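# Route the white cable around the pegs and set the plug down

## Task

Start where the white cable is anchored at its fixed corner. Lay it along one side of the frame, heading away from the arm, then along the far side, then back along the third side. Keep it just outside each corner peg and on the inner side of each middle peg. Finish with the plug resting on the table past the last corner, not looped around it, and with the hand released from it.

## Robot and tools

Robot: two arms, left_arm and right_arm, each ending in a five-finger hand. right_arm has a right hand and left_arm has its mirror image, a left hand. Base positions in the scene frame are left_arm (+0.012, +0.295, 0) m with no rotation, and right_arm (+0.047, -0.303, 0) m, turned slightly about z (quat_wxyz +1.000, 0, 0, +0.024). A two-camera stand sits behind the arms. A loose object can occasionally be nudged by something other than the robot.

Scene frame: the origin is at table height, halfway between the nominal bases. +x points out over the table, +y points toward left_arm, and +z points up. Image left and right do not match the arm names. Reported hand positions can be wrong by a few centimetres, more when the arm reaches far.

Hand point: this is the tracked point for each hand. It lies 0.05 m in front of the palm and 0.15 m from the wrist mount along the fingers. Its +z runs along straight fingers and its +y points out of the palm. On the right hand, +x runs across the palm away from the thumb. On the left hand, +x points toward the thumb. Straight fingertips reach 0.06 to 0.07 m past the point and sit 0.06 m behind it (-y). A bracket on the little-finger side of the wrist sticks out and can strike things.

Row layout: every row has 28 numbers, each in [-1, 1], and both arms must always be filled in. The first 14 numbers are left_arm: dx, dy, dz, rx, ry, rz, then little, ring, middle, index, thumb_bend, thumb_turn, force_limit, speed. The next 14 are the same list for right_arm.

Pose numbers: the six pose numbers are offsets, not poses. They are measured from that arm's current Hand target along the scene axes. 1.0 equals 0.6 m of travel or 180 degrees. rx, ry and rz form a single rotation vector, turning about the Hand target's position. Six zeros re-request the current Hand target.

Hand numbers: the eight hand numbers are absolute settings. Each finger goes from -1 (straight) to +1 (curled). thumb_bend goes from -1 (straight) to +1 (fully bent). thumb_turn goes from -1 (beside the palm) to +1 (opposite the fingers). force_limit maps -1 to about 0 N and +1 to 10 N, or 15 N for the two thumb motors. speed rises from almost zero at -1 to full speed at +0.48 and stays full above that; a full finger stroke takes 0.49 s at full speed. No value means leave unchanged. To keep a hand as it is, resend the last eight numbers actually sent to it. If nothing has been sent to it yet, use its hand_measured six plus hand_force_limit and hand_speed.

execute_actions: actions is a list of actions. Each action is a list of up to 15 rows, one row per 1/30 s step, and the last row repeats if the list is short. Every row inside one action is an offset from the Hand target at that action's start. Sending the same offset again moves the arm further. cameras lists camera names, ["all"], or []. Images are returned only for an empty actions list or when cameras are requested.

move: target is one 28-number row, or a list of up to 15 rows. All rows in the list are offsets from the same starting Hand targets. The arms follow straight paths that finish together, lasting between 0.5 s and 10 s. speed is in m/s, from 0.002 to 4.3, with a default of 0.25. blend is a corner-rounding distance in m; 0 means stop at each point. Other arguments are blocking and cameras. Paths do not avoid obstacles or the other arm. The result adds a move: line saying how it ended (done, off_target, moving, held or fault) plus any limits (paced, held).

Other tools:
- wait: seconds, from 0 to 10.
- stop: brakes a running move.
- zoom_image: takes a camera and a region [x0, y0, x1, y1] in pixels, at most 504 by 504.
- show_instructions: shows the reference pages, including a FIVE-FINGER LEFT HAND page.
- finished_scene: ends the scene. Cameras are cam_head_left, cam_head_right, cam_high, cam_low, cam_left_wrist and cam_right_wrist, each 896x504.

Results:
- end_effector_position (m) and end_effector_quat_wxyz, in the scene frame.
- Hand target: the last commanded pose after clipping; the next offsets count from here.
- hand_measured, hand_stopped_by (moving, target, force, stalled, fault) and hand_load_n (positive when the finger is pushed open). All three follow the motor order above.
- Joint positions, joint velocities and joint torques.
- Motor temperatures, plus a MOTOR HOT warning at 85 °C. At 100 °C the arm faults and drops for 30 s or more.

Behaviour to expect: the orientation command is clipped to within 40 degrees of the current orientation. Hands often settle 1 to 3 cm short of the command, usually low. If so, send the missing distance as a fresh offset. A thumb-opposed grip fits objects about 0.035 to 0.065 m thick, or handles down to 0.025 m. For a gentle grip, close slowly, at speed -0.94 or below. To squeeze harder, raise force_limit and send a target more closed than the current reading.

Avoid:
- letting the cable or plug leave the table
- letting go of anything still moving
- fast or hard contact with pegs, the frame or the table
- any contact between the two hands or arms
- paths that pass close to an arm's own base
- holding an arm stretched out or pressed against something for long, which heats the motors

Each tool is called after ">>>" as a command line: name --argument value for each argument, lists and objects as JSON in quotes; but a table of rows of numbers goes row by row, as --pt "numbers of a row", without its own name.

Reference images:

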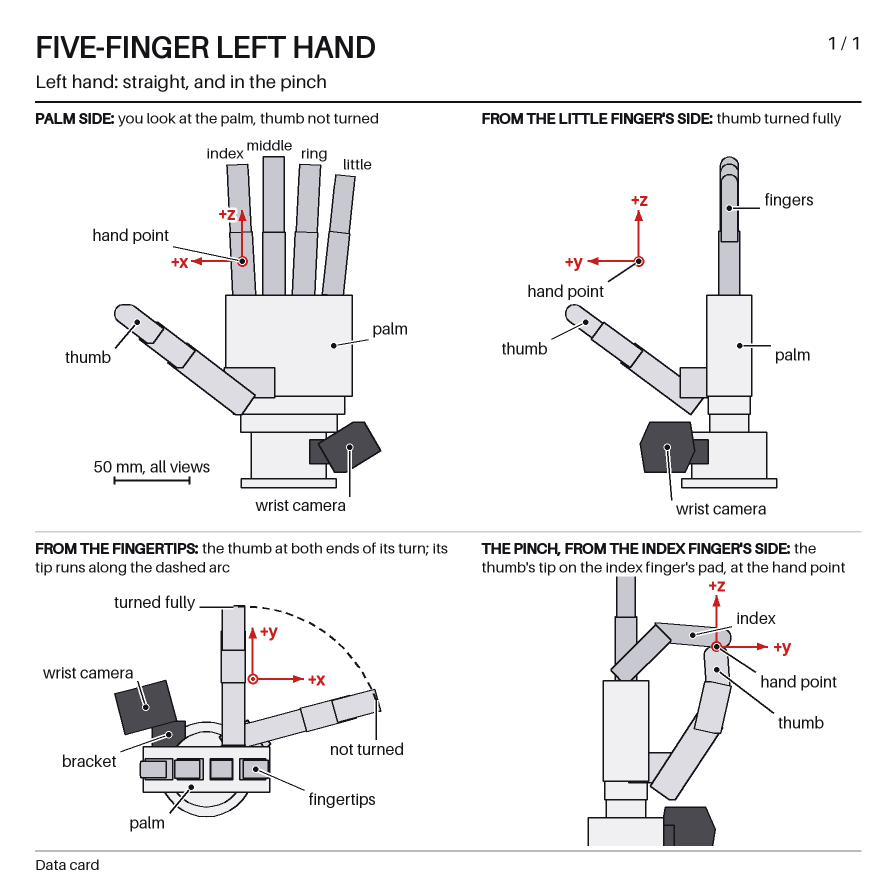

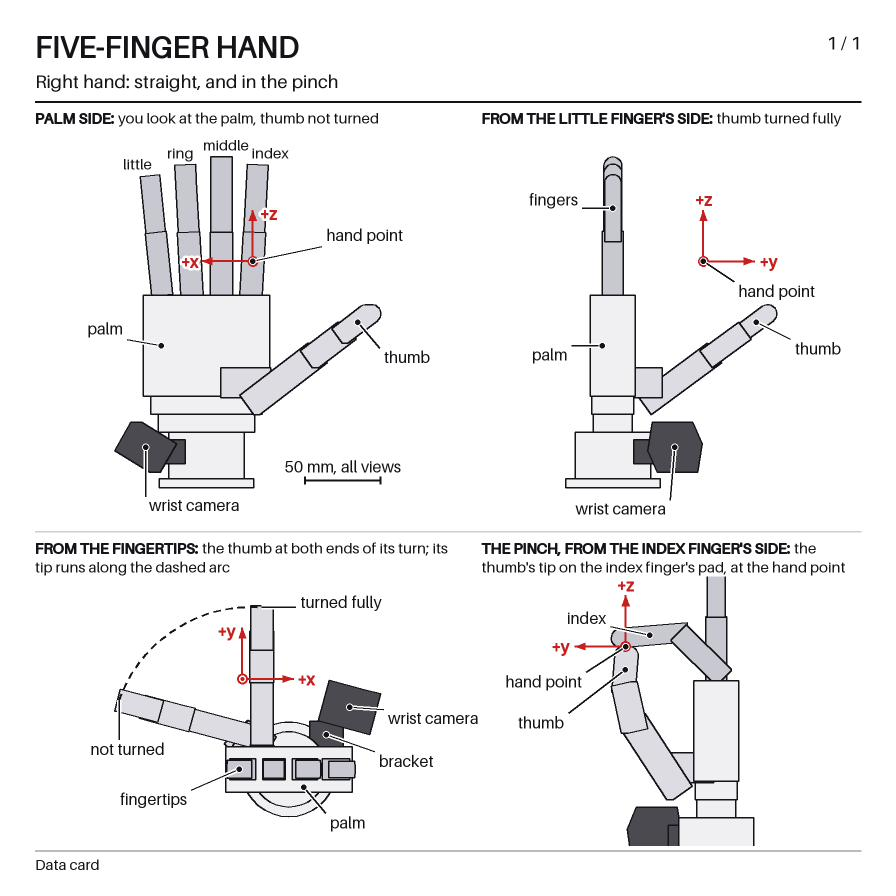

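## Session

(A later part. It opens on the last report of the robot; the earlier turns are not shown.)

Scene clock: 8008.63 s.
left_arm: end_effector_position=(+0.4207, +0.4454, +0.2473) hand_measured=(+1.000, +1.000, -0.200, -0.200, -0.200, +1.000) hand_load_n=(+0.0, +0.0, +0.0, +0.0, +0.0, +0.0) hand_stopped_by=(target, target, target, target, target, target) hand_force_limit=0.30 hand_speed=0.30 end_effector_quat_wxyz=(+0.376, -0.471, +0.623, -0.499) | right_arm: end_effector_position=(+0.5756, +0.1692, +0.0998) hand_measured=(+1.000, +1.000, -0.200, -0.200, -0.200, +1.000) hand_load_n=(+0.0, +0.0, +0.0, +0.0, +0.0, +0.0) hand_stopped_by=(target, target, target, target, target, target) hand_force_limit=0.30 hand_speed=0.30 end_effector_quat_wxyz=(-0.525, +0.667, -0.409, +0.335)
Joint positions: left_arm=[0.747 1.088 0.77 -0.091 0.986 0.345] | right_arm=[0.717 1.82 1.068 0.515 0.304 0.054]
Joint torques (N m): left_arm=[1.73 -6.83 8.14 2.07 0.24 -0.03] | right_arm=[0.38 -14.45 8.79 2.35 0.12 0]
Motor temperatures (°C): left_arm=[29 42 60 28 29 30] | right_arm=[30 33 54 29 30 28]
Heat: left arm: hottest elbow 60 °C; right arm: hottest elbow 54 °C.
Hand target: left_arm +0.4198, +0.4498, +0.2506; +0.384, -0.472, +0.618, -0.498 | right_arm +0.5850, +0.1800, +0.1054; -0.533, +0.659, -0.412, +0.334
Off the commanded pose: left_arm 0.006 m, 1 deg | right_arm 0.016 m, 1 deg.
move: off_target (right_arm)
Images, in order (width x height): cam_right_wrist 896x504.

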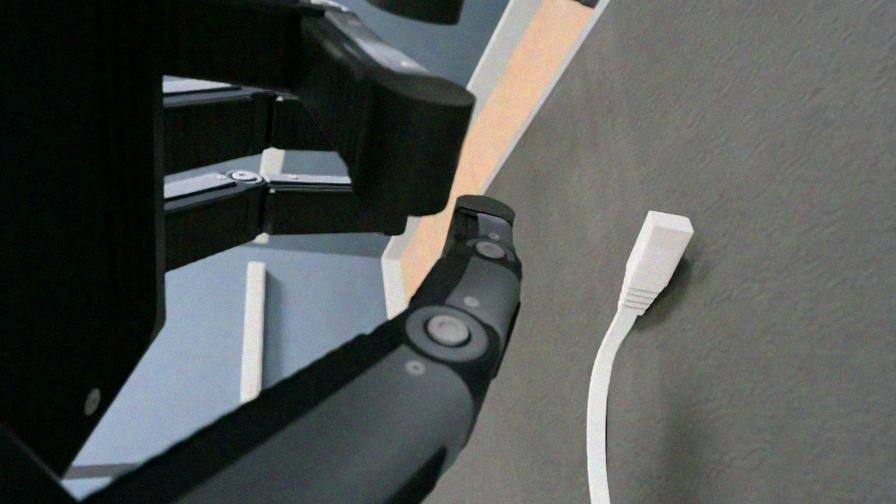

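>>> move --target '[0,0,0,0,0,0,1,1,-0.2,-0.2,-0.2,1,0.3,0.3,0.02,0.03,-0.065,0,0,0,1,1,-0.2,-0.2,-0.2,1,0.3,0.3]' --speed 0.15 --cameras '["cam_right_wrist"]'

Scene clock: 8020.60 s.
left_arm: end_effector_position=(+0.4207, +0.4454, +0.2473) hand_measured=(+1.000, +1.000, -0.200, -0.200, -0.200, +1.000) hand_load_n=(+0.5, +0.0, +0.0, +0.0, +0.0, +0.0) hand_stopped_by=(target, target, target, target, target, target) hand_force_limit=0.30 hand_speed=0.30 end_effector_quat_wxyz=(+0.376, -0.471, +0.623, -0.499) | right_arm: end_effector_position=(+0.5891, +0.1829, +0.0545) hand_measured=(+1.000, +1.000, -0.200, -0.200, -0.200, +1.000) hand_load_n=(+0.0, +0.0, +0.0, +0.0, +0.0, +0.0) hand_stopped_by=(target, target, target, target, target, target) hand_force_limit=0.30 hand_speed=0.30 end_effector_quat_wxyz=(-0.517, +0.672, -0.412, +0.334)
Joint positions: left_arm=[0.747 1.088 0.77 -0.091 0.986 0.345] | right_arm=[0.72 1.939 1.118 0.564 0.312 0.057]
Joint torques (N m): left_arm=[1.73 -6.83 8.16 2.06 0.24 -0.03] | right_arm=[0.62 -17.08 8.24 2.97 0.18 0.04]
Motor temperatures (°C): left_arm=[29 41 60 28 29 30] | right_arm=[30 33 54 29 30 28]
Heat: left arm: hottest elbow 60 °C; right arm: hottest elbow 54 °C.
Hand target: left_arm +0.4198, +0.4498, +0.2506; +0.384, -0.472, +0.618, -0.498 | right_arm +0.5970, +0.1982, +0.0665; -0.534, +0.659, -0.412, +0.334
Off the commanded pose: left_arm 0.006 m, 1 deg | right_arm 0.021 m, 2 deg.
move: off_target (right_arm)
Images, in order (width x height): cam_right_wrist 896x504.

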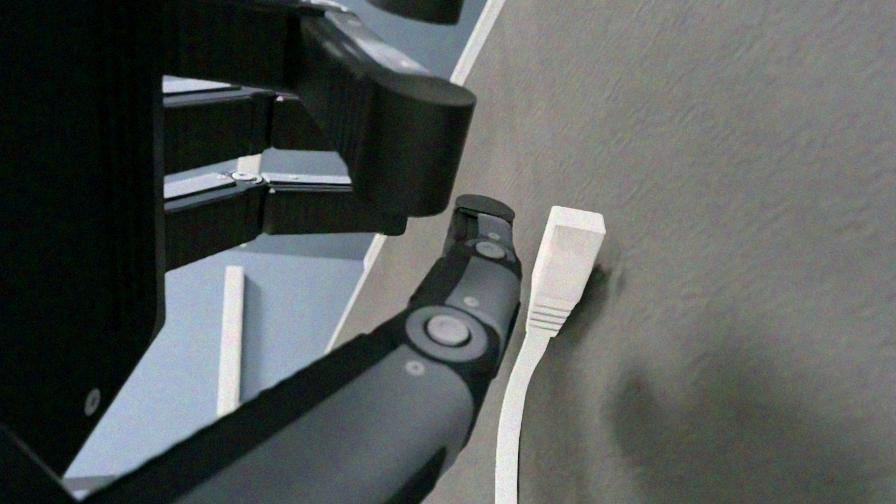

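>>> move --target '[0,0,0,0,0,0,1,1,-0.2,-0.2,-0.2,1,0.3,0.3,-0.015,0.012,-0.025,0,0,0,1,1,-0.2,-0.2,-0.2,1,0.3,0.3]' --speed 0.12 --cameras '["cam_right_wrist"]'

Scene clock: 8030.47 s.
left_arm: end_effector_position=(+0.4207, +0.4454, +0.2473) hand_measured=(+1.000, +1.000, -0.200, -0.200, -0.200, +1.000) hand_load_n=(+0.0, +0.0, +0.0, +0.0, +0.0, +0.0) hand_stopped_by=(target, target, target, target, target, target) hand_force_limit=0.30 hand_speed=0.30 end_effector_quat_wxyz=(+0.376, -0.471, +0.623, -0.499) | right_arm: end_effector_position=(+0.5831, +0.1925, +0.0472) hand_measured=(+1.000, +1.000, -0.200, -0.200, -0.200, +1.000) hand_load_n=(+0.0, +0.0, +0.0, +0.0, +0.0, +0.0) hand_stopped_by=(target, target, target, target, target, target) hand_force_limit=0.30 hand_speed=0.30 end_effector_quat_wxyz=(-0.521, +0.668, -0.411, +0.336)
Joint positions: left_arm=[0.747 1.088 0.77 -0.091 0.986 0.345] | right_arm=[0.74 1.961 1.118 0.596 0.332 0.061]
Joint torques (N m): left_arm=[1.73 -6.83 8.16 2.06 0.23 -0.03] | right_arm=[0.97 -16.21 7.86 3.02 0.1 0]
Motor temperatures (°C): left_arm=[29 40 61 29 29 30] | right_arm=[30 34 53 29 30 28]
Heat: left arm: hottest elbow 61 °C; right arm: hottest elbow 53 °C.
Hand target: left_arm +0.4198, +0.4498, +0.2506; +0.384, -0.472, +0.618, -0.498 | right_arm +0.5880, +0.2053, +0.0516; -0.534, +0.659, -0.412, +0.334
Off the commanded pose: left_arm 0.006 m, 1 deg | right_arm 0.014 m, 2 deg.
move: off_target (right_arm)
Images, in order (width x height): cam_right_wrist 896x504.

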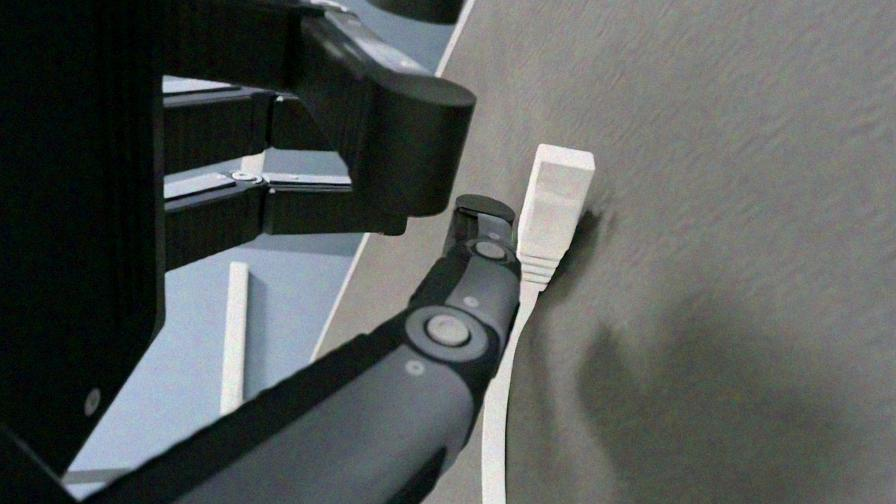

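>>> move --target '[0,0,0,0,0,0,1,1,-0.2,-0.2,-0.2,1,0.3,0.3,-0.013,-0.0,-0.02,0,0,0,1,1,-0.2,-0.2,-0.2,1,0.3,0.3]' --speed 0.12 --cameras '["cam_right_wrist"]'

Scene clock: 8036.17 s.
left_arm: end_effector_position=(+0.4207, +0.4454, +0.2473) hand_measured=(+1.000, +1.000, -0.200, -0.200, -0.200, +1.000) hand_load_n=(+0.0, +0.5, +0.0, +0.0, +0.5, +0.0) hand_stopped_by=(target, target, target, target, target, target) hand_force_limit=0.30 hand_speed=0.30 end_effector_quat_wxyz=(+0.376, -0.471, +0.623, -0.499) | right_arm: end_effector_position=(+0.5818, +0.1979, +0.0461) hand_measured=(+1.000, +1.000, -0.200, -0.200, -0.200, +1.000) hand_load_n=(+0.0, +0.0, +0.0, +0.0, +0.0, +0.0) hand_stopped_by=(target, target, target, target, target, target) hand_force_limit=0.30 hand_speed=0.30 end_effector_quat_wxyz=(-0.529, +0.662, -0.410, +0.338)
Joint positions: left_arm=[0.747 1.088 0.77 -0.091 0.986 0.345] | right_arm=[0.749 1.975 1.118 0.63 0.342 0.064]
Joint torques (N m): left_arm=[1.73 -6.83 8.17 2.06 0.23 -0.03] | right_arm=[0.15 -15.15 5.98 2.97 0.05 0.07]
Motor temperatures (°C): left_arm=[29 40 61 29 29 30] | right_arm=[30 35 53 29 30 28]
Heat: left arm: hottest elbow 61 °C; right arm: hottest elbow 53 °C.
Hand target: left_arm +0.4198, +0.4498, +0.2506; +0.384, -0.472, +0.618, -0.498 | right_arm +0.5803, +0.2053, +0.0396; -0.534, +0.659, -0.412, +0.334
Off the commanded pose: left_arm 0.006 m, 1 deg | right_arm 0.010 m, 1 deg.
move: done
Images, in order (width x height): cam_right_wrist 896x504.

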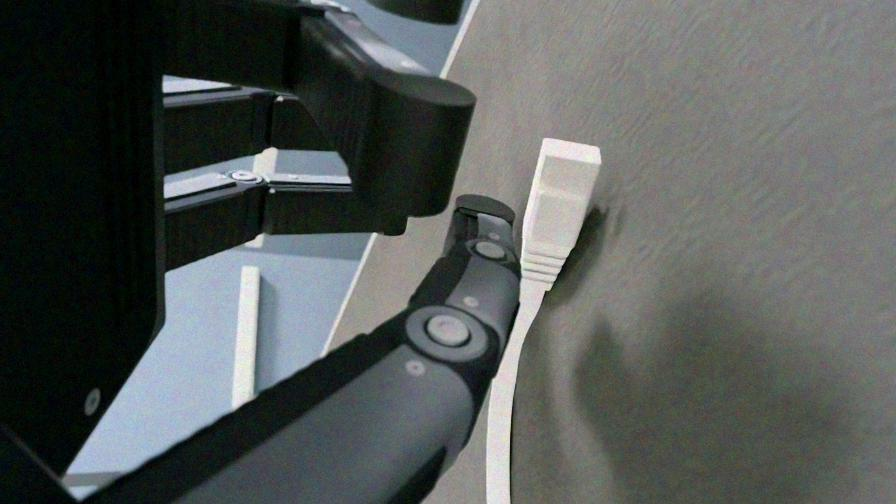

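>>> move --target '[0,0,0,0,0,0,1,1,-0.2,-0.2,-0.2,1,0.3,0.3,-0.018,-0.012,-0.02,0,0,0,1,1,-0.2,-0.2,-0.2,1,0.3,0.3]' --speed 0.12 --cameras '["cam_right_wrist"]'

Scene clock: 8040.23 s.
left_arm: end_effector_position=(+0.4207, +0.4454, +0.2473) hand_measured=(+1.000, +1.000, -0.200, -0.200, -0.200, +1.000) hand_load_n=(+0.0, +0.0, +0.0, +0.0, +0.5, +0.0) hand_stopped_by=(target, target, target, target, target, target) hand_force_limit=0.30 hand_speed=0.30 end_effector_quat_wxyz=(+0.376, -0.471, +0.623, -0.499) | right_arm: end_effector_position=(+0.5745, +0.1943, +0.0394) hand_measured=(+1.000, +1.000, -0.200, -0.200, -0.200, +1.000) hand_load_n=(+0.0, +0.0, +0.0, +0.0, +0.0, +0.0) hand_stopped_by=(target, target, target, target, target, target) hand_force_limit=0.30 hand_speed=0.30 end_effector_quat_wxyz=(-0.533, +0.658, -0.409, +0.339)
Joint positions: left_arm=[0.747 1.088 0.77 -0.091 0.986 0.345] | right_arm=[0.754 1.979 1.087 0.676 0.347 0.065]
Joint torques (N m): left_arm=[1.73 -6.83 8.16 2.07 0.23 -0.02] | right_arm=[0.73 -15.68 5.22 3.04 0.13 0.02]
Motor temperatures (°C): left_arm=[29 40 61 29 29 30] | right_arm=[30 35 53 29 30 28]
Heat: left arm: hottest elbow 61 °C; right arm: hottest elbow 53 °C.
Hand target: left_arm +0.4198, +0.4498, +0.2506; +0.384, -0.472, +0.618, -0.498 | right_arm +0.5694, +0.1982, +0.0277; -0.534, +0.659, -0.412, +0.334
Off the commanded pose: left_arm 0.006 m, 1 deg | right_arm 0.013 m, 1 deg.
move: off_target (right_arm)
Images, in order (width x height): cam_right_wrist 896x504.

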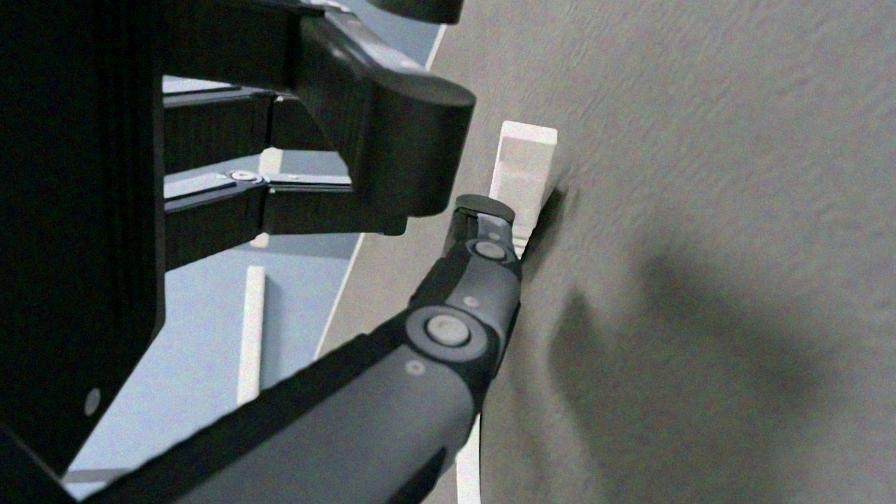

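>>> move --target '[0,0,0,0,0,0,1,1,-0.2,-0.2,-0.2,1,0.3,0.3,0.005,-0.012,-0.014,0,0,0,1,1,-0.2,-0.2,-0.2,1,0.3,0.3]' --speed 0.1 --cameras '["cam_right_wrist"]'

Scene clock: 8045.40 s.
left_arm: end_effector_position=(+0.4207, +0.4454, +0.2473) hand_measured=(+1.000, +1.000, -0.200, -0.200, -0.200, +1.000) hand_load_n=(+0.0, +0.0, +0.0, +0.0, +0.0, +0.0) hand_stopped_by=(target, target, target, target, target, target) hand_force_limit=0.30 hand_speed=0.30 end_effector_quat_wxyz=(+0.376, -0.471, +0.623, -0.499) | right_arm: end_effector_position=(+0.5715, +0.1934, +0.0306) hand_measured=(+1.000, +1.000, -0.200, -0.200, -0.200, +1.000) hand_load_n=(+0.0, +0.0, +0.0, +0.0, +0.0, +0.0) hand_stopped_by=(target, target, target, target, target, target) hand_force_limit=0.30 hand_speed=0.30 end_effector_quat_wxyz=(-0.535, +0.660, -0.407, +0.336)
Joint positions: left_arm=[0.747 1.088 0.77 -0.091 0.986 0.345] | right_arm=[0.754 1.993 1.076 0.701 0.339 0.065]
Joint torques (N m): left_arm=[1.73 -6.83 8.16 2.07 0.24 -0.03] | right_arm=[0.32 -16.03 5.5 3.12 -0.04 -0.02]
Motor temperatures (°C): left_arm=[29 39 61 29 29 30] | right_arm=[30 34 53 29 30 28]
Heat: left arm: hottest elbow 61 °C; right arm: hottest elbow 53 °C.
Hand target: left_arm +0.4198, +0.4498, +0.2506; +0.384, -0.472, +0.618, -0.498 | right_arm +0.5724, +0.1909, +0.0192; -0.534, +0.659, -0.412, +0.334
Off the commanded pose: left_arm 0.006 m, 1 deg | right_arm 0.012 m, 1 deg.
move: off_target (right_arm)
Images, in order (width x height): cam_right_wrist 896x504.

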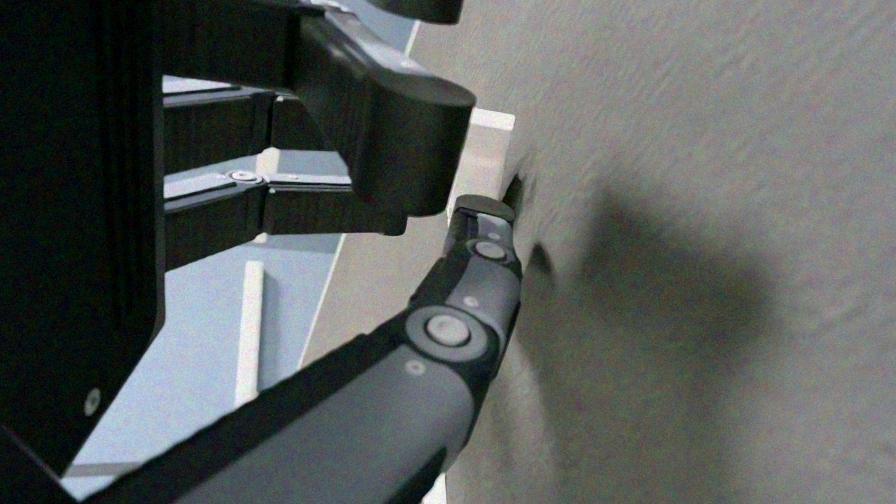

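>>> move --target '[0,0,0,0,0,0,1,1,-0.2,-0.2,-0.2,1,0.3,0.3,0.015,-0.028,0.0,0,0,0,1,1,-0.2,-0.2,-0.2,1,0.3,0.3]' --speed 0.12 --cameras '["cam_right_wrist"]'

Scene clock: 8052.40 s.
left_arm: end_effector_position=(+0.4207, +0.4454, +0.2473) hand_measured=(+1.000, +1.000, -0.200, -0.200, -0.200, +1.000) hand_load_n=(+0.0, +0.0, +0.0, +0.0, +0.0, +0.0) hand_stopped_by=(target, target, target, target, target, target) hand_force_limit=0.30 hand_speed=0.30 end_effector_quat_wxyz=(+0.376, -0.471, +0.623, -0.499) | right_arm: end_effector_position=(+0.5806, +0.1766, +0.0257) hand_measured=(+1.000, +1.000, -0.200, -0.200, -0.200, +1.000) hand_load_n=(+0.0, +0.0, +0.0, +0.0, +0.0, +0.0) hand_stopped_by=(target, target, target, target, target, target) hand_force_limit=0.30 hand_speed=0.30 end_effector_quat_wxyz=(-0.533, +0.660, -0.411, +0.334)
Joint positions: left_arm=[0.747 1.088 0.77 -0.091 0.986 0.345] | right_arm=[0.719 1.993 1.06 0.713 0.306 0.065]
Joint torques (N m): left_arm=[1.73 -6.83 8.14 2.06 0.23 -0.03] | right_arm=[-0.44 -16.91 4.96 3.3 -0.08 -0.06]
Motor temperatures (°C): left_arm=[29 39 61 29 29 30] | right_arm=[30 34 53 29 30 28]
Heat: left arm: hottest elbow 61 °C; right arm: hottest elbow 53 °C.
Hand target: left_arm +0.4198, +0.4498, +0.2506; +0.384, -0.472, +0.618, -0.498 | right_arm +0.5816, +0.1741, +0.0194; -0.534, +0.659, -0.412, +0.334
Off the commanded pose: left_arm 0.006 m, 1 deg | right_arm 0.007 m, 0 deg.
move: done
Images, in order (width x height): cam_right_wrist 896x504.

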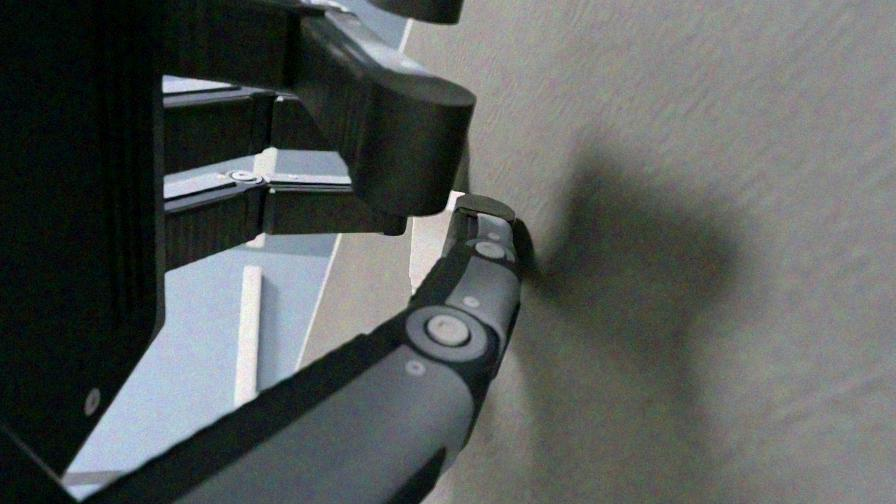

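>>> move --target '[0,0,0,0,0,0,1,1,-0.2,-0.2,-0.2,1,0.3,0.3,0.003,0.028,0.006,0,0,0,1,1,-0.2,-0.2,-0.2,1,0.3,0.3]' --speed 0.12 --cameras '["cam_right_wrist"]'

Scene clock: 8058.63 s.
left_arm: end_effector_position=(+0.4207, +0.4454, +0.2473) hand_measured=(+1.000, +1.000, -0.200, -0.200, -0.200, +1.000) hand_load_n=(+0.0, +0.0, +0.0, +0.0, +0.0, +0.0) hand_stopped_by=(target, target, target, target, target, target) hand_force_limit=0.30 hand_speed=0.30 end_effector_quat_wxyz=(+0.376, -0.471, +0.623, -0.499) | right_arm: end_effector_position=(+0.5789, +0.1798, +0.0253) hand_measured=(+1.000, +1.000, -0.200, -0.200, -0.200, +1.000) hand_load_n=(+0.0, +0.0, +0.0, +0.0, +0.0, +0.0) hand_stopped_by=(target, target, target, target, target, target) hand_force_limit=0.30 hand_speed=0.30 end_effector_quat_wxyz=(-0.532, +0.659, -0.411, +0.336)
Joint positions: left_arm=[0.747 1.088 0.77 -0.091 0.986 0.345] | right_arm=[0.728 1.996 1.064 0.712 0.32 0.065]
Joint torques (N m): left_arm=[1.79 -6.83 8.16 2.07 0.24 -0.02] | right_arm=[1.32 -15.44 7.49 1.94 0.06 -0.07]
Motor temperatures (°C): left_arm=[29 39 61 29 29 30] | right_arm=[30 34 52 29 30 28]
Heat: left arm: hottest elbow 61 °C; right arm: hottest elbow 52 °C.
Hand target: left_arm +0.4198, +0.4498, +0.2506; +0.384, -0.472, +0.618, -0.498 | right_arm +0.5831, +0.1910, +0.0227; -0.534, +0.659, -0.411, +0.334
Off the commanded pose: left_arm 0.006 m, 1 deg | right_arm 0.012 m, 0 deg.
move: off_target (right_arm)
Images, in order (width x height): cam_right_wrist 896x504.

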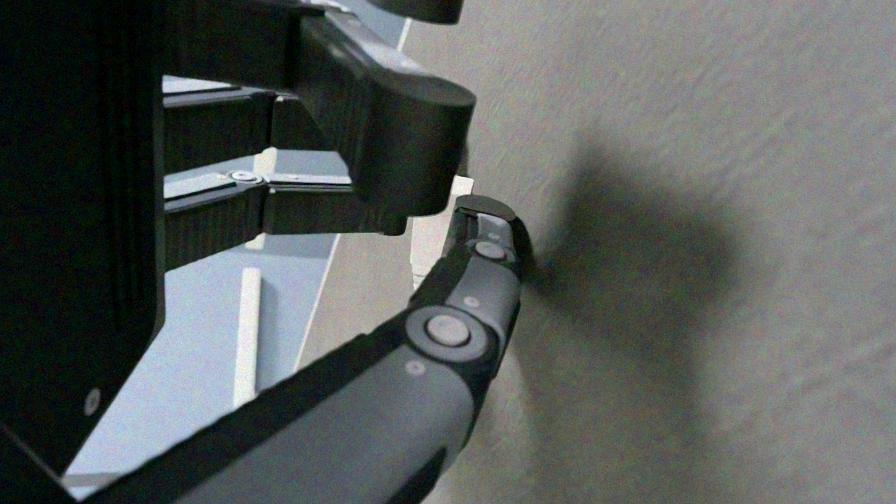

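>>> execute_actions --actions '[[[0,0,0,0,0,0,1,1,-0.2,-0.2,-0.2,1,0.3,0.3,0.003,0.002,0,0,0,0,1,1,0.5,0.5,-0.2,1,0.3,-0.85]],[[0,0,0,0,0,0,1,1,-0.2,-0.2,-0.2,1,0.3,0.3,0,0,0,0,0,0,1,1,0.5,0.5,-0.2,1,0.3,-0.85]],[[0,0,0,0,0,0,1,1,-0.2,-0.2,-0.2,1,0.3,0.3,0,0,0,0,0,0,1,1,0.5,0.5,-0.2,1,0.3,-0.85]],[[0,0,0,0,0,0,1,1,-0.2,-0.2,-0.2,1,0.3,0.3,0,0,0,0,0,0,1,1,0.5,0.5,-0.2,1,0.3,-0.85]],[[0,0,0,0,0,0,1,1,-0.2,-0.2,-0.2,1,0.3,0.3,0,0,0,0,0,0,1,1,0.5,0.5,-0.2,1,0.3,-0.85]]]' --cameras '["cam_right_wrist"]'

Scene clock: 8072.90 s.
left_arm: end_effector_position=(+0.4207, +0.4454, +0.2473) hand_measured=(+1.000, +1.000, -0.200, -0.200, -0.200, +1.000) hand_load_n=(+0.0, +0.0, +0.0, +0.0, +0.0, +0.0) hand_stopped_by=(target, target, target, target, target, target) hand_force_limit=0.30 hand_speed=0.30 end_effector_quat_wxyz=(+0.376, -0.471, +0.623, -0.499) | right_arm: end_effector_position=(+0.5814, +0.1823, +0.0273) hand_measured=(+1.000, +1.000, +0.158, +0.158, -0.202, +1.000) hand_load_n=(+0.0, +0.0, +11.0, +7.5, +13.5, -1.0) hand_stopped_by=(target, target, force, force, target, target) hand_force_limit=0.30 hand_speed=-0.85 end_effector_quat_wxyz=(-0.534, +0.658, -0.411, +0.337)
Joint positions: left_arm=[0.747 1.088 0.77 -0.091 0.986 0.345] | right_arm=[0.728 1.998 1.074 0.709 0.32 0.065]
Joint torques (N m): left_arm=[1.79 -6.83 8.14 2.06 0.23 -0.03] | right_arm=[1.49 -14.8 7.47 1.52 0.08 -0.08]
Motor temperatures (°C): left_arm=[29 38 61 29 29 30] | right_arm=[30 36 53 29 30 28]
Heat: left arm: hottest elbow 61 °C; right arm: hottest elbow 53 °C.
Hand target: left_arm +0.4198, +0.4498, +0.2506; +0.384, -0.472, +0.618, -0.498 | right_arm +0.5849, +0.1923, +0.0228; -0.534, +0.659, -0.411, +0.334
Off the commanded pose: left_arm 0.006 m, 1 deg | right_arm 0.012 m, 0 deg.
Images, in order (width x height): cam_right_wrist 896x504.

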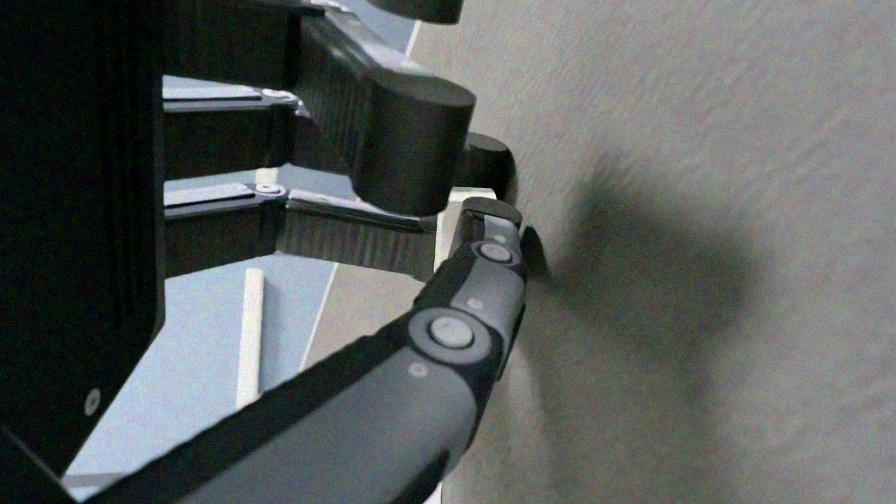

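>>> move --pt "0 0 0 0 0 0 1 1 -0.2 -0.2 -0.2 1 0.3 0.3 0.025 -0.12 0.162 -0.0655 0.2015 -0.0856 1 1 0.5 0.55 -0.2 1 0.3 -0.85" --pt "0 0 0 0 0 0 1 1 -0.2 -0.2 -0.2 1 0.3 0.3 -0.008 -0.404 0.155 -0.0573 0.4075 -0.1718 1 1 0.5 0.55 -0.2 1 0.3 -0.85" --pt "0 0 0 0 0 0 1 1 -0.2 -0.2 -0.2 1 0.3 0.3 -0.07 -0.6 0.145 -0.0217 0.4147 -0.2193 1 1 0.5 0.55 -0.2 1 0.3 -0.85" --speed '[0.15,0.2,0.15]' --blend '[0.03,0.05,0]' --cameras '["cam_head_left","cam_low","cam_right_wrist"]'

>>> zoom_image --camera "cam_head_left" --region '[370, 180, 620, 340]'

Scene clock: 8119.83 s.
left_arm: end_effector_position=(+0.4207, +0.4454, +0.2473) hand_measured=(+1.000, +1.000, -0.200, -0.200, -0.200, +1.000) hand_load_n=(+0.0, +0.0, +0.0, +0.5, +0.0, +0.0) hand_stopped_by=(target, target, target, target, target, target) hand_force_limit=0.30 hand_speed=0.30 end_effector_quat_wxyz=(+0.376, -0.471, +0.623, -0.499) | right_arm: end_effector_position=(+0.5417, -0.1686, +0.1095) hand_measured=(+1.000, +1.000, +0.158, +0.158, -0.202, +1.000) hand_load_n=(+0.0, +0.0, +10.5, +7.5, +13.5, -1.0) hand_stopped_by=(target, target, force, force, target, target) hand_force_limit=0.30 hand_speed=-0.85 end_effector_quat_wxyz=(+0.020, -0.572, +0.819, -0.035)
Joint positions: left_arm=[0.747 1.088 0.77 -0.091 0.986 0.345] | right_arm=[0.124 1.768 1.486 -1.222 0.046 0.523]
Joint torques (N m): left_arm=[1.73 -6.83 8.14 2.06 0.24 -0.03] | right_arm=[-0.03 -17.08 6.43 0.91 -0.17 -0.12]
Motor temperatures (°C): left_arm=[29 37 61 29 28 30] | right_arm=[30 36 51 29 30 28]
Heat: left arm: hottest elbow 61 °C; right arm: hottest elbow 51 °C.
Hand target: left_arm +0.4198, +0.4498, +0.2506; +0.384, -0.472, +0.618, -0.498 | right_arm +0.5429, -0.1679, +0.1098; +0.025, -0.573, +0.818, -0.036
Off the commanded pose: left_arm 0.006 m, 1 deg | right_arm 0.002 m, 1 deg.
move: done
Images, in order (width x height): cam_head_left 896x504, cam_low 896x504, cam_right_wrist 896x504.

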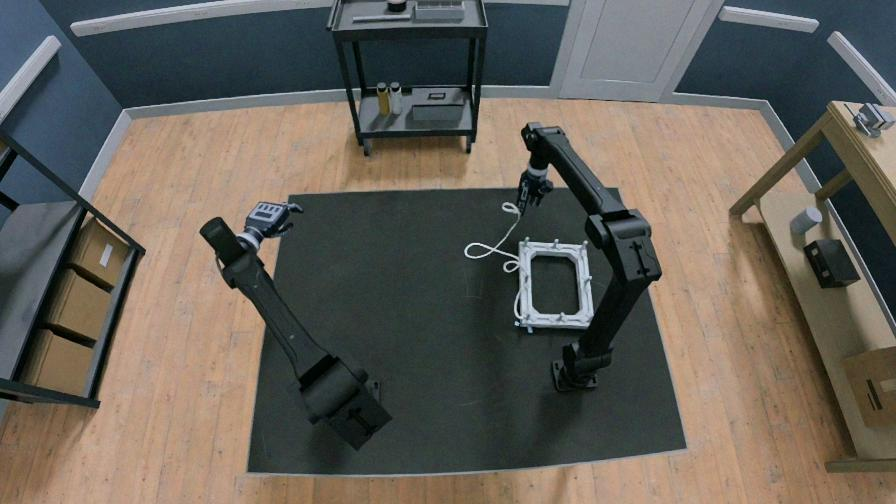

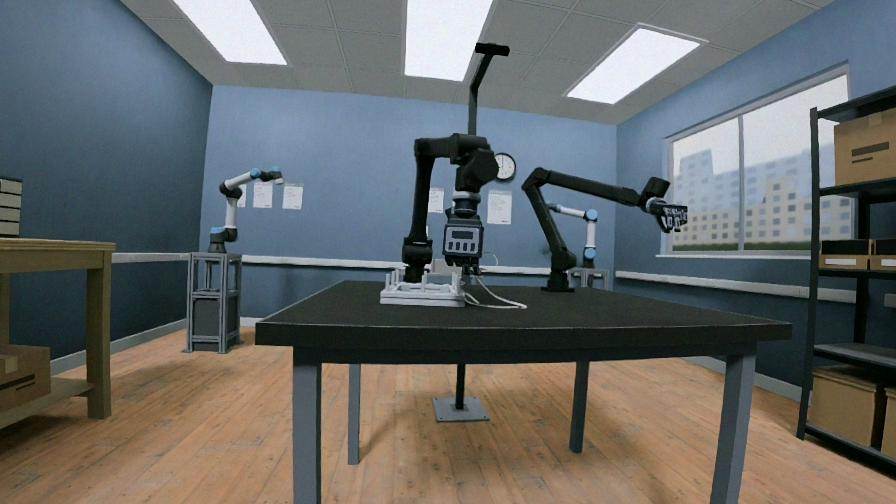

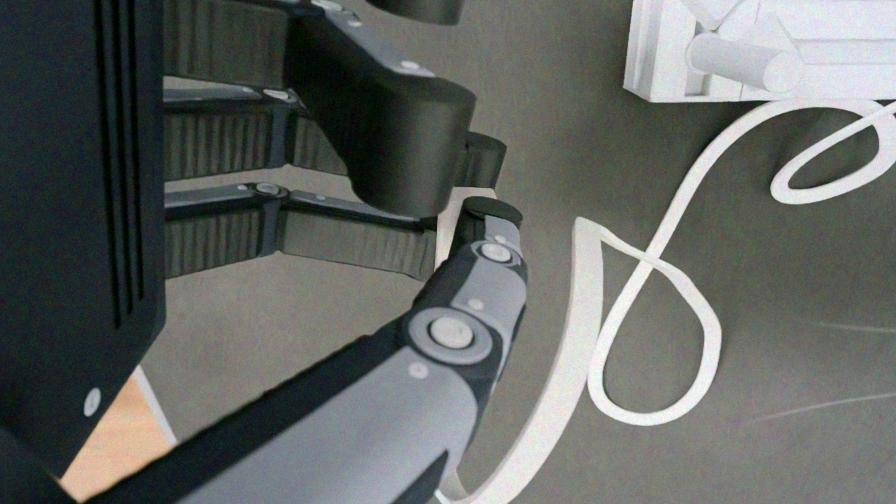

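Scaled by 2.016 from the camera's 896x504 image, which has a finer 1280x720 frame.

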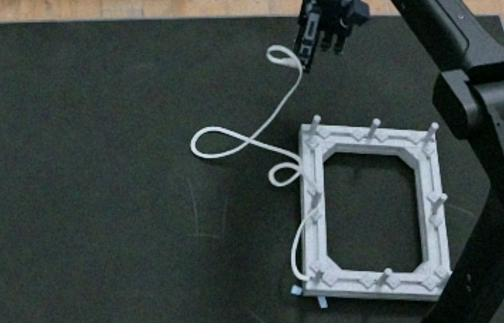

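>>> move --pt "0 0 0 0 0 0 1 1 -0.2 -0.2 -0.2 1 0.3 0.3 -0.02 -0.137 0.017 0 0 -0.15 1 1 0.5 0.55 -0.2 1 0.3 -0.85" --pt "0 0 0 0 0 0 1 1 -0.2 -0.2 -0.2 1 0.3 0.3 -0.205 -0.137 0.025 0 0 -0.361 1 1 0.5 0.55 -0.2 1 0.3 -0.85" --pt "0 0 0 0 0 0 1 1 -0.2 -0.2 -0.2 1 0.3 0.3 -0.34 -0.162 0.0 0 0 -0.389 1 1 0.5 0.55 -0.2 1 0.3 -0.85" --speed '[0.12,0.12,0.12]' --blend '[0.03,0.02,0]' --cameras '["cam_head_left","cam_low","cam_head_right"]'

>>> zoom_image --camera "cam_head_left" --region '[440, 180, 620, 340]'

>>> zoom_image --camera "cam_low" --region '[360, 230, 560, 330]'

Scene clock: 8134.50 s.
left_arm: end_effector_position=(+0.4207, +0.4454, +0.2473) hand_measured=(+1.000, +1.000, -0.200, -0.200, -0.200, +1.000) hand_load_n=(+0.0, +0.0, +0.0, +0.0, +0.0, +0.0) hand_stopped_by=(target, target, target, target, target, target) hand_force_limit=0.30 hand_speed=0.30 end_effector_quat_wxyz=(+0.376, -0.471, +0.623, -0.499) | right_arm: end_effector_position=(+0.3422, -0.2617, +0.1107) hand_measured=(+1.000, +1.000, +0.158, +0.158, -0.202, +1.000) hand_load_n=(+0.0, +0.0, +10.5, +7.5, +13.5, -1.0) hand_stopped_by=(target, target, force, force, target, target) hand_force_limit=0.30 hand_speed=-0.85 end_effector_quat_wxyz=(+0.005, -0.011, +0.999, -0.043)
Joint positions: left_arm=[0.747 1.088 0.77 -0.091 0.986 0.345] | right_arm=[-0.057 1.065 0.769 -1.263 0.086 1.54]
Joint torques (N m): left_arm=[1.73 -6.83 8.16 2.06 0.24 -0.02] | right_arm=[-1.61 -5.13 6.06 -0.28 0.04 0.03]
Motor temperatures (°C): left_arm=[29 37 61 29 28 30] | right_arm=[30 36 51 29 30 28]
Heat: left arm: hottest elbow 61 °C; right arm: hottest elbow 51 °C.
Hand target: left_arm +0.4198, +0.4498, +0.2506; +0.384, -0.472, +0.618, -0.498 | right_arm +0.3389, -0.2651, +0.1098; +0.000, +0.000, +0.999, -0.044
Off the commanded pose: left_arm 0.006 m, 1 deg | right_arm 0.005 m, 1 deg.
move: done
Images, in order (width x height): cam_head_left 896x504, cam_head_right 896x504, cam_low 896x504.

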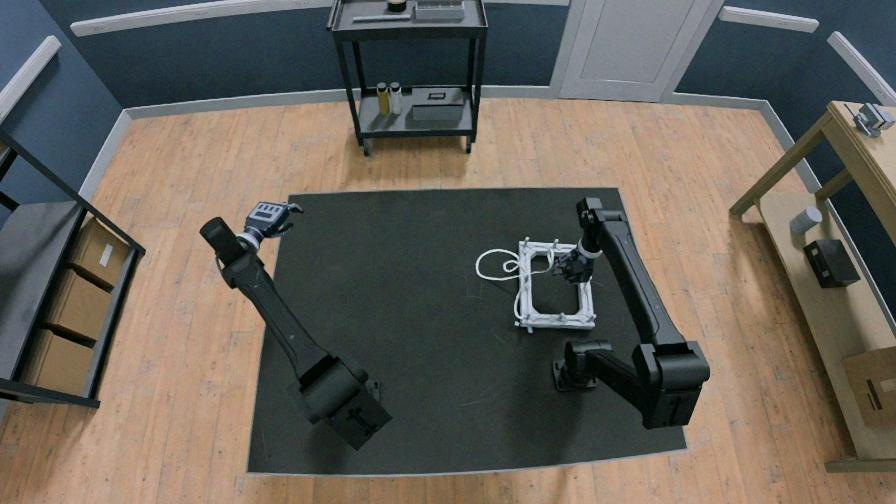

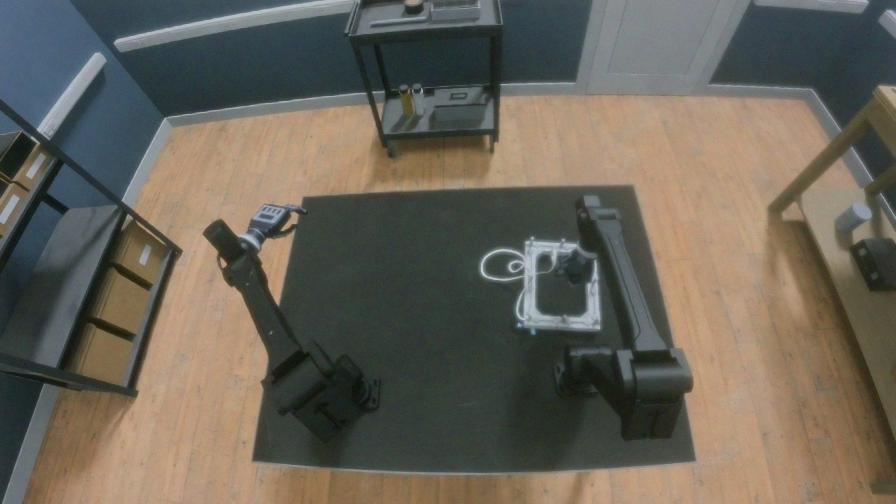

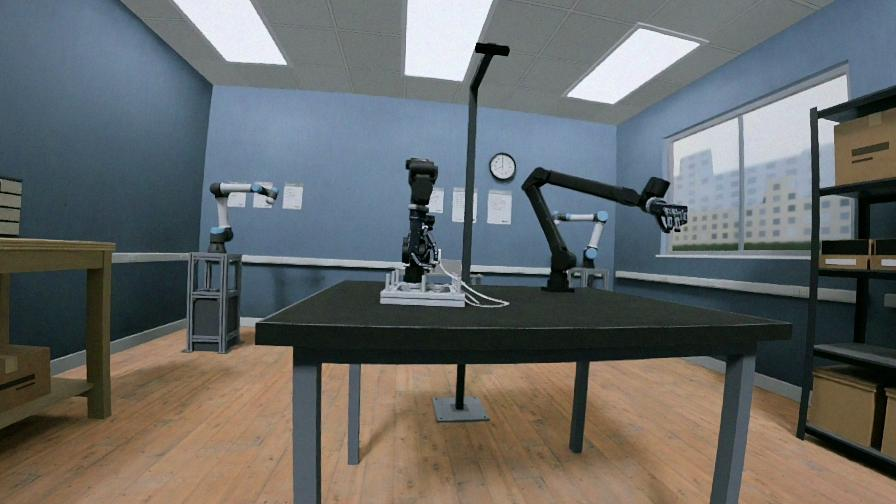

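Scaled by 2.800 from the camera's 896x504 image, which has a finer 1280x720 frame.

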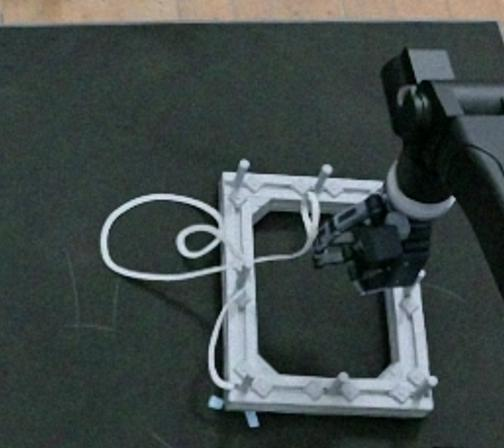

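Scaled by 2.520 from the camera's 896x504 image, which has a finer 1280x720 frame.

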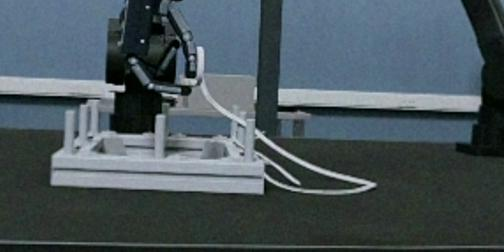

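>>> move --pt "0 0 0 0 0 0 1 1 -0.2 -0.2 -0.2 1 0.3 0.3 0.077 0.075 0.04 0 0 0.167 1 1 0.5 0.55 -0.2 1 0.3 -0.85" --pt "0 0 0 0 0 0 1 1 -0.2 -0.2 -0.2 1 0.3 0.3 0.093 0.275 0.04 0 0 0.444 1 1 0.5 0.55 -0.2 1 0.3 -0.85" --pt "0 0 0 0 0 0 1 1 -0.2 -0.2 -0.2 1 0.3 0.3 0.268 0.358 0 0 0 0.5 1 1 0.5 0.55 -0.2 1 0.3 -0.85" --speed '[0.15,0.15,0.15]' --blend '[0.02,0.03,0]' --cameras '["cam_head_left","cam_low","cam_head_right"]'

>>> zoom_image --camera "cam_head_left" --region '[440, 180, 620, 340]'

>>> zoom_image --camera "cam_low" --region '[360, 230, 560, 330]'

Scene clock: 8166.67 s.
left_arm: end_effector_position=(+0.4207, +0.4454, +0.2473) hand_measured=(+1.000, +1.000, -0.200, -0.200, -0.200, +1.000) hand_load_n=(+0.5, +0.0, +0.0, +0.0, +0.0, +0.0) hand_stopped_by=(target, target, target, target, target, target) hand_force_limit=0.30 hand_speed=0.30 end_effector_quat_wxyz=(+0.376, -0.471, +0.623, -0.499) | right_arm: end_effector_position=(+0.4913, -0.0585, +0.1048) hand_measured=(+1.000, +1.000, +0.158, +0.158, -0.202, +1.000) hand_load_n=(+0.0, +0.0, +10.5, +7.5, +13.5, -0.5) hand_stopped_by=(target, target, force, force, target, target) hand_force_limit=0.30 hand_speed=-0.85 end_effector_quat_wxyz=(-0.026, +0.699, -0.714, +0.030)
Joint positions: left_arm=[0.747 1.088 0.77 -0.091 0.986 0.345] | right_arm=[0.365 1.768 1.472 -1.205 0.038 0.432]
Joint torques (N m): left_arm=[1.79 -6.83 8.16 2.07 0.24 -0.03] | right_arm=[-0.15 -14.45 9.32 -0.06 -0.07 -0.13]
Motor temperatures (°C): left_arm=[29 37 61 29 28 30] | right_arm=[30 35 51 29 30 28]
Heat: left arm: hottest elbow 61 °C; right arm: hottest elbow 51 °C.
Hand target: left_arm +0.4198, +0.4498, +0.2506; +0.384, -0.472, +0.618, -0.498 | right_arm +0.4998, -0.0503, +0.1099; -0.031, +0.706, -0.706, +0.031
Off the commanded pose: left_arm 0.006 m, 1 deg | right_arm 0.013 m, 1 deg.
move: off_target (right_arm)
Images, in order (width x height): cam_head_left 896x504, cam_head_right 896x504, cam_low 896x504.

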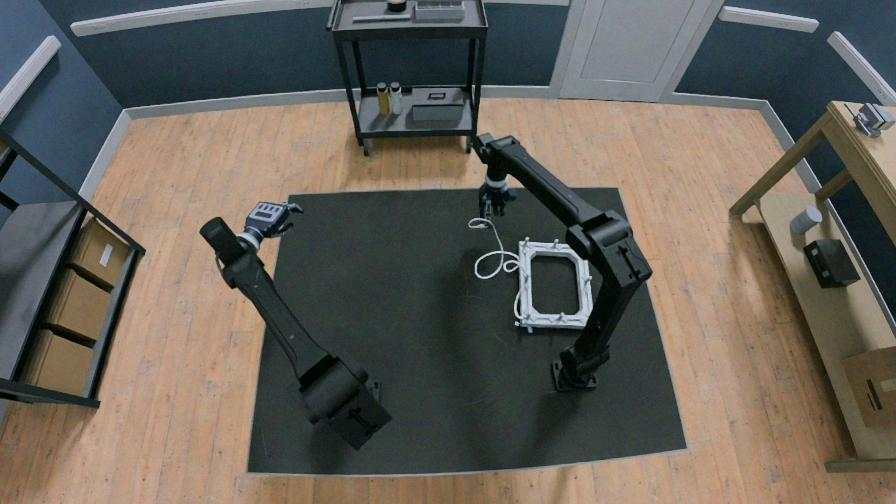

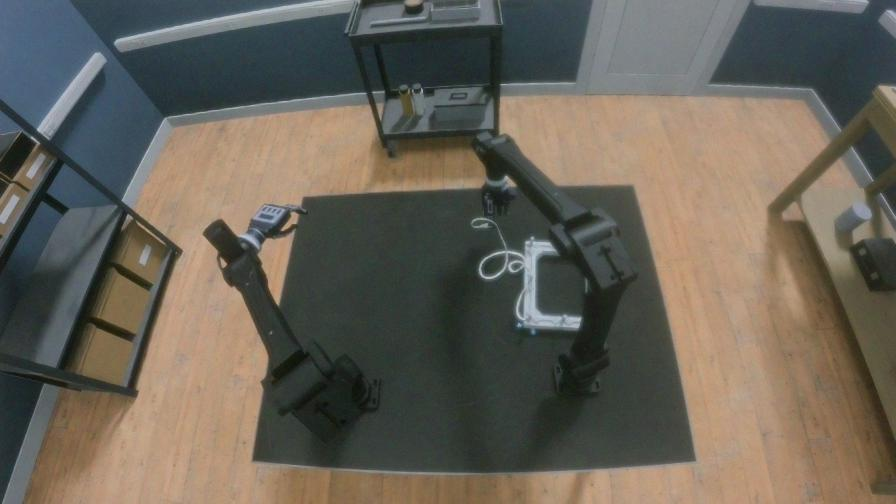

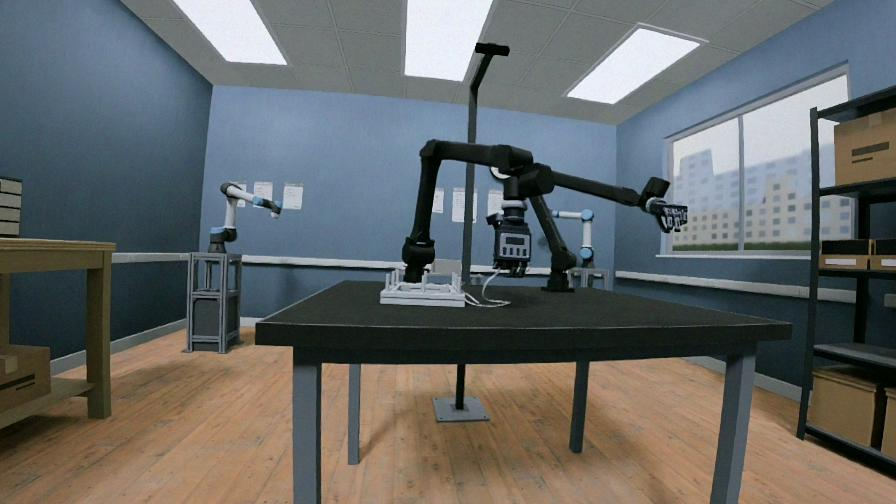

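Scaled by 2.800 from the camera's 896x504 image, which has a finer 1280x720 frame.

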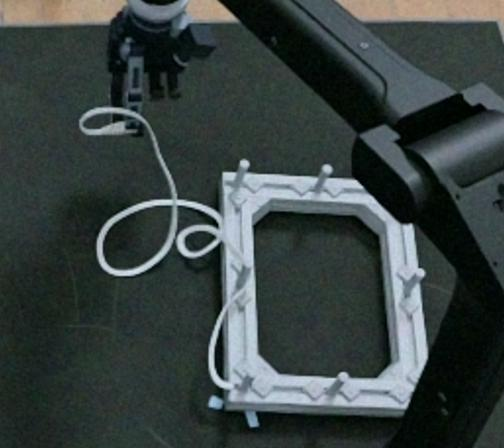

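Scaled by 2.520 from the camera's 896x504 image, which has a finer 1280x720 frame.

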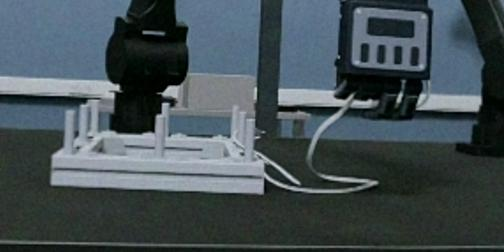

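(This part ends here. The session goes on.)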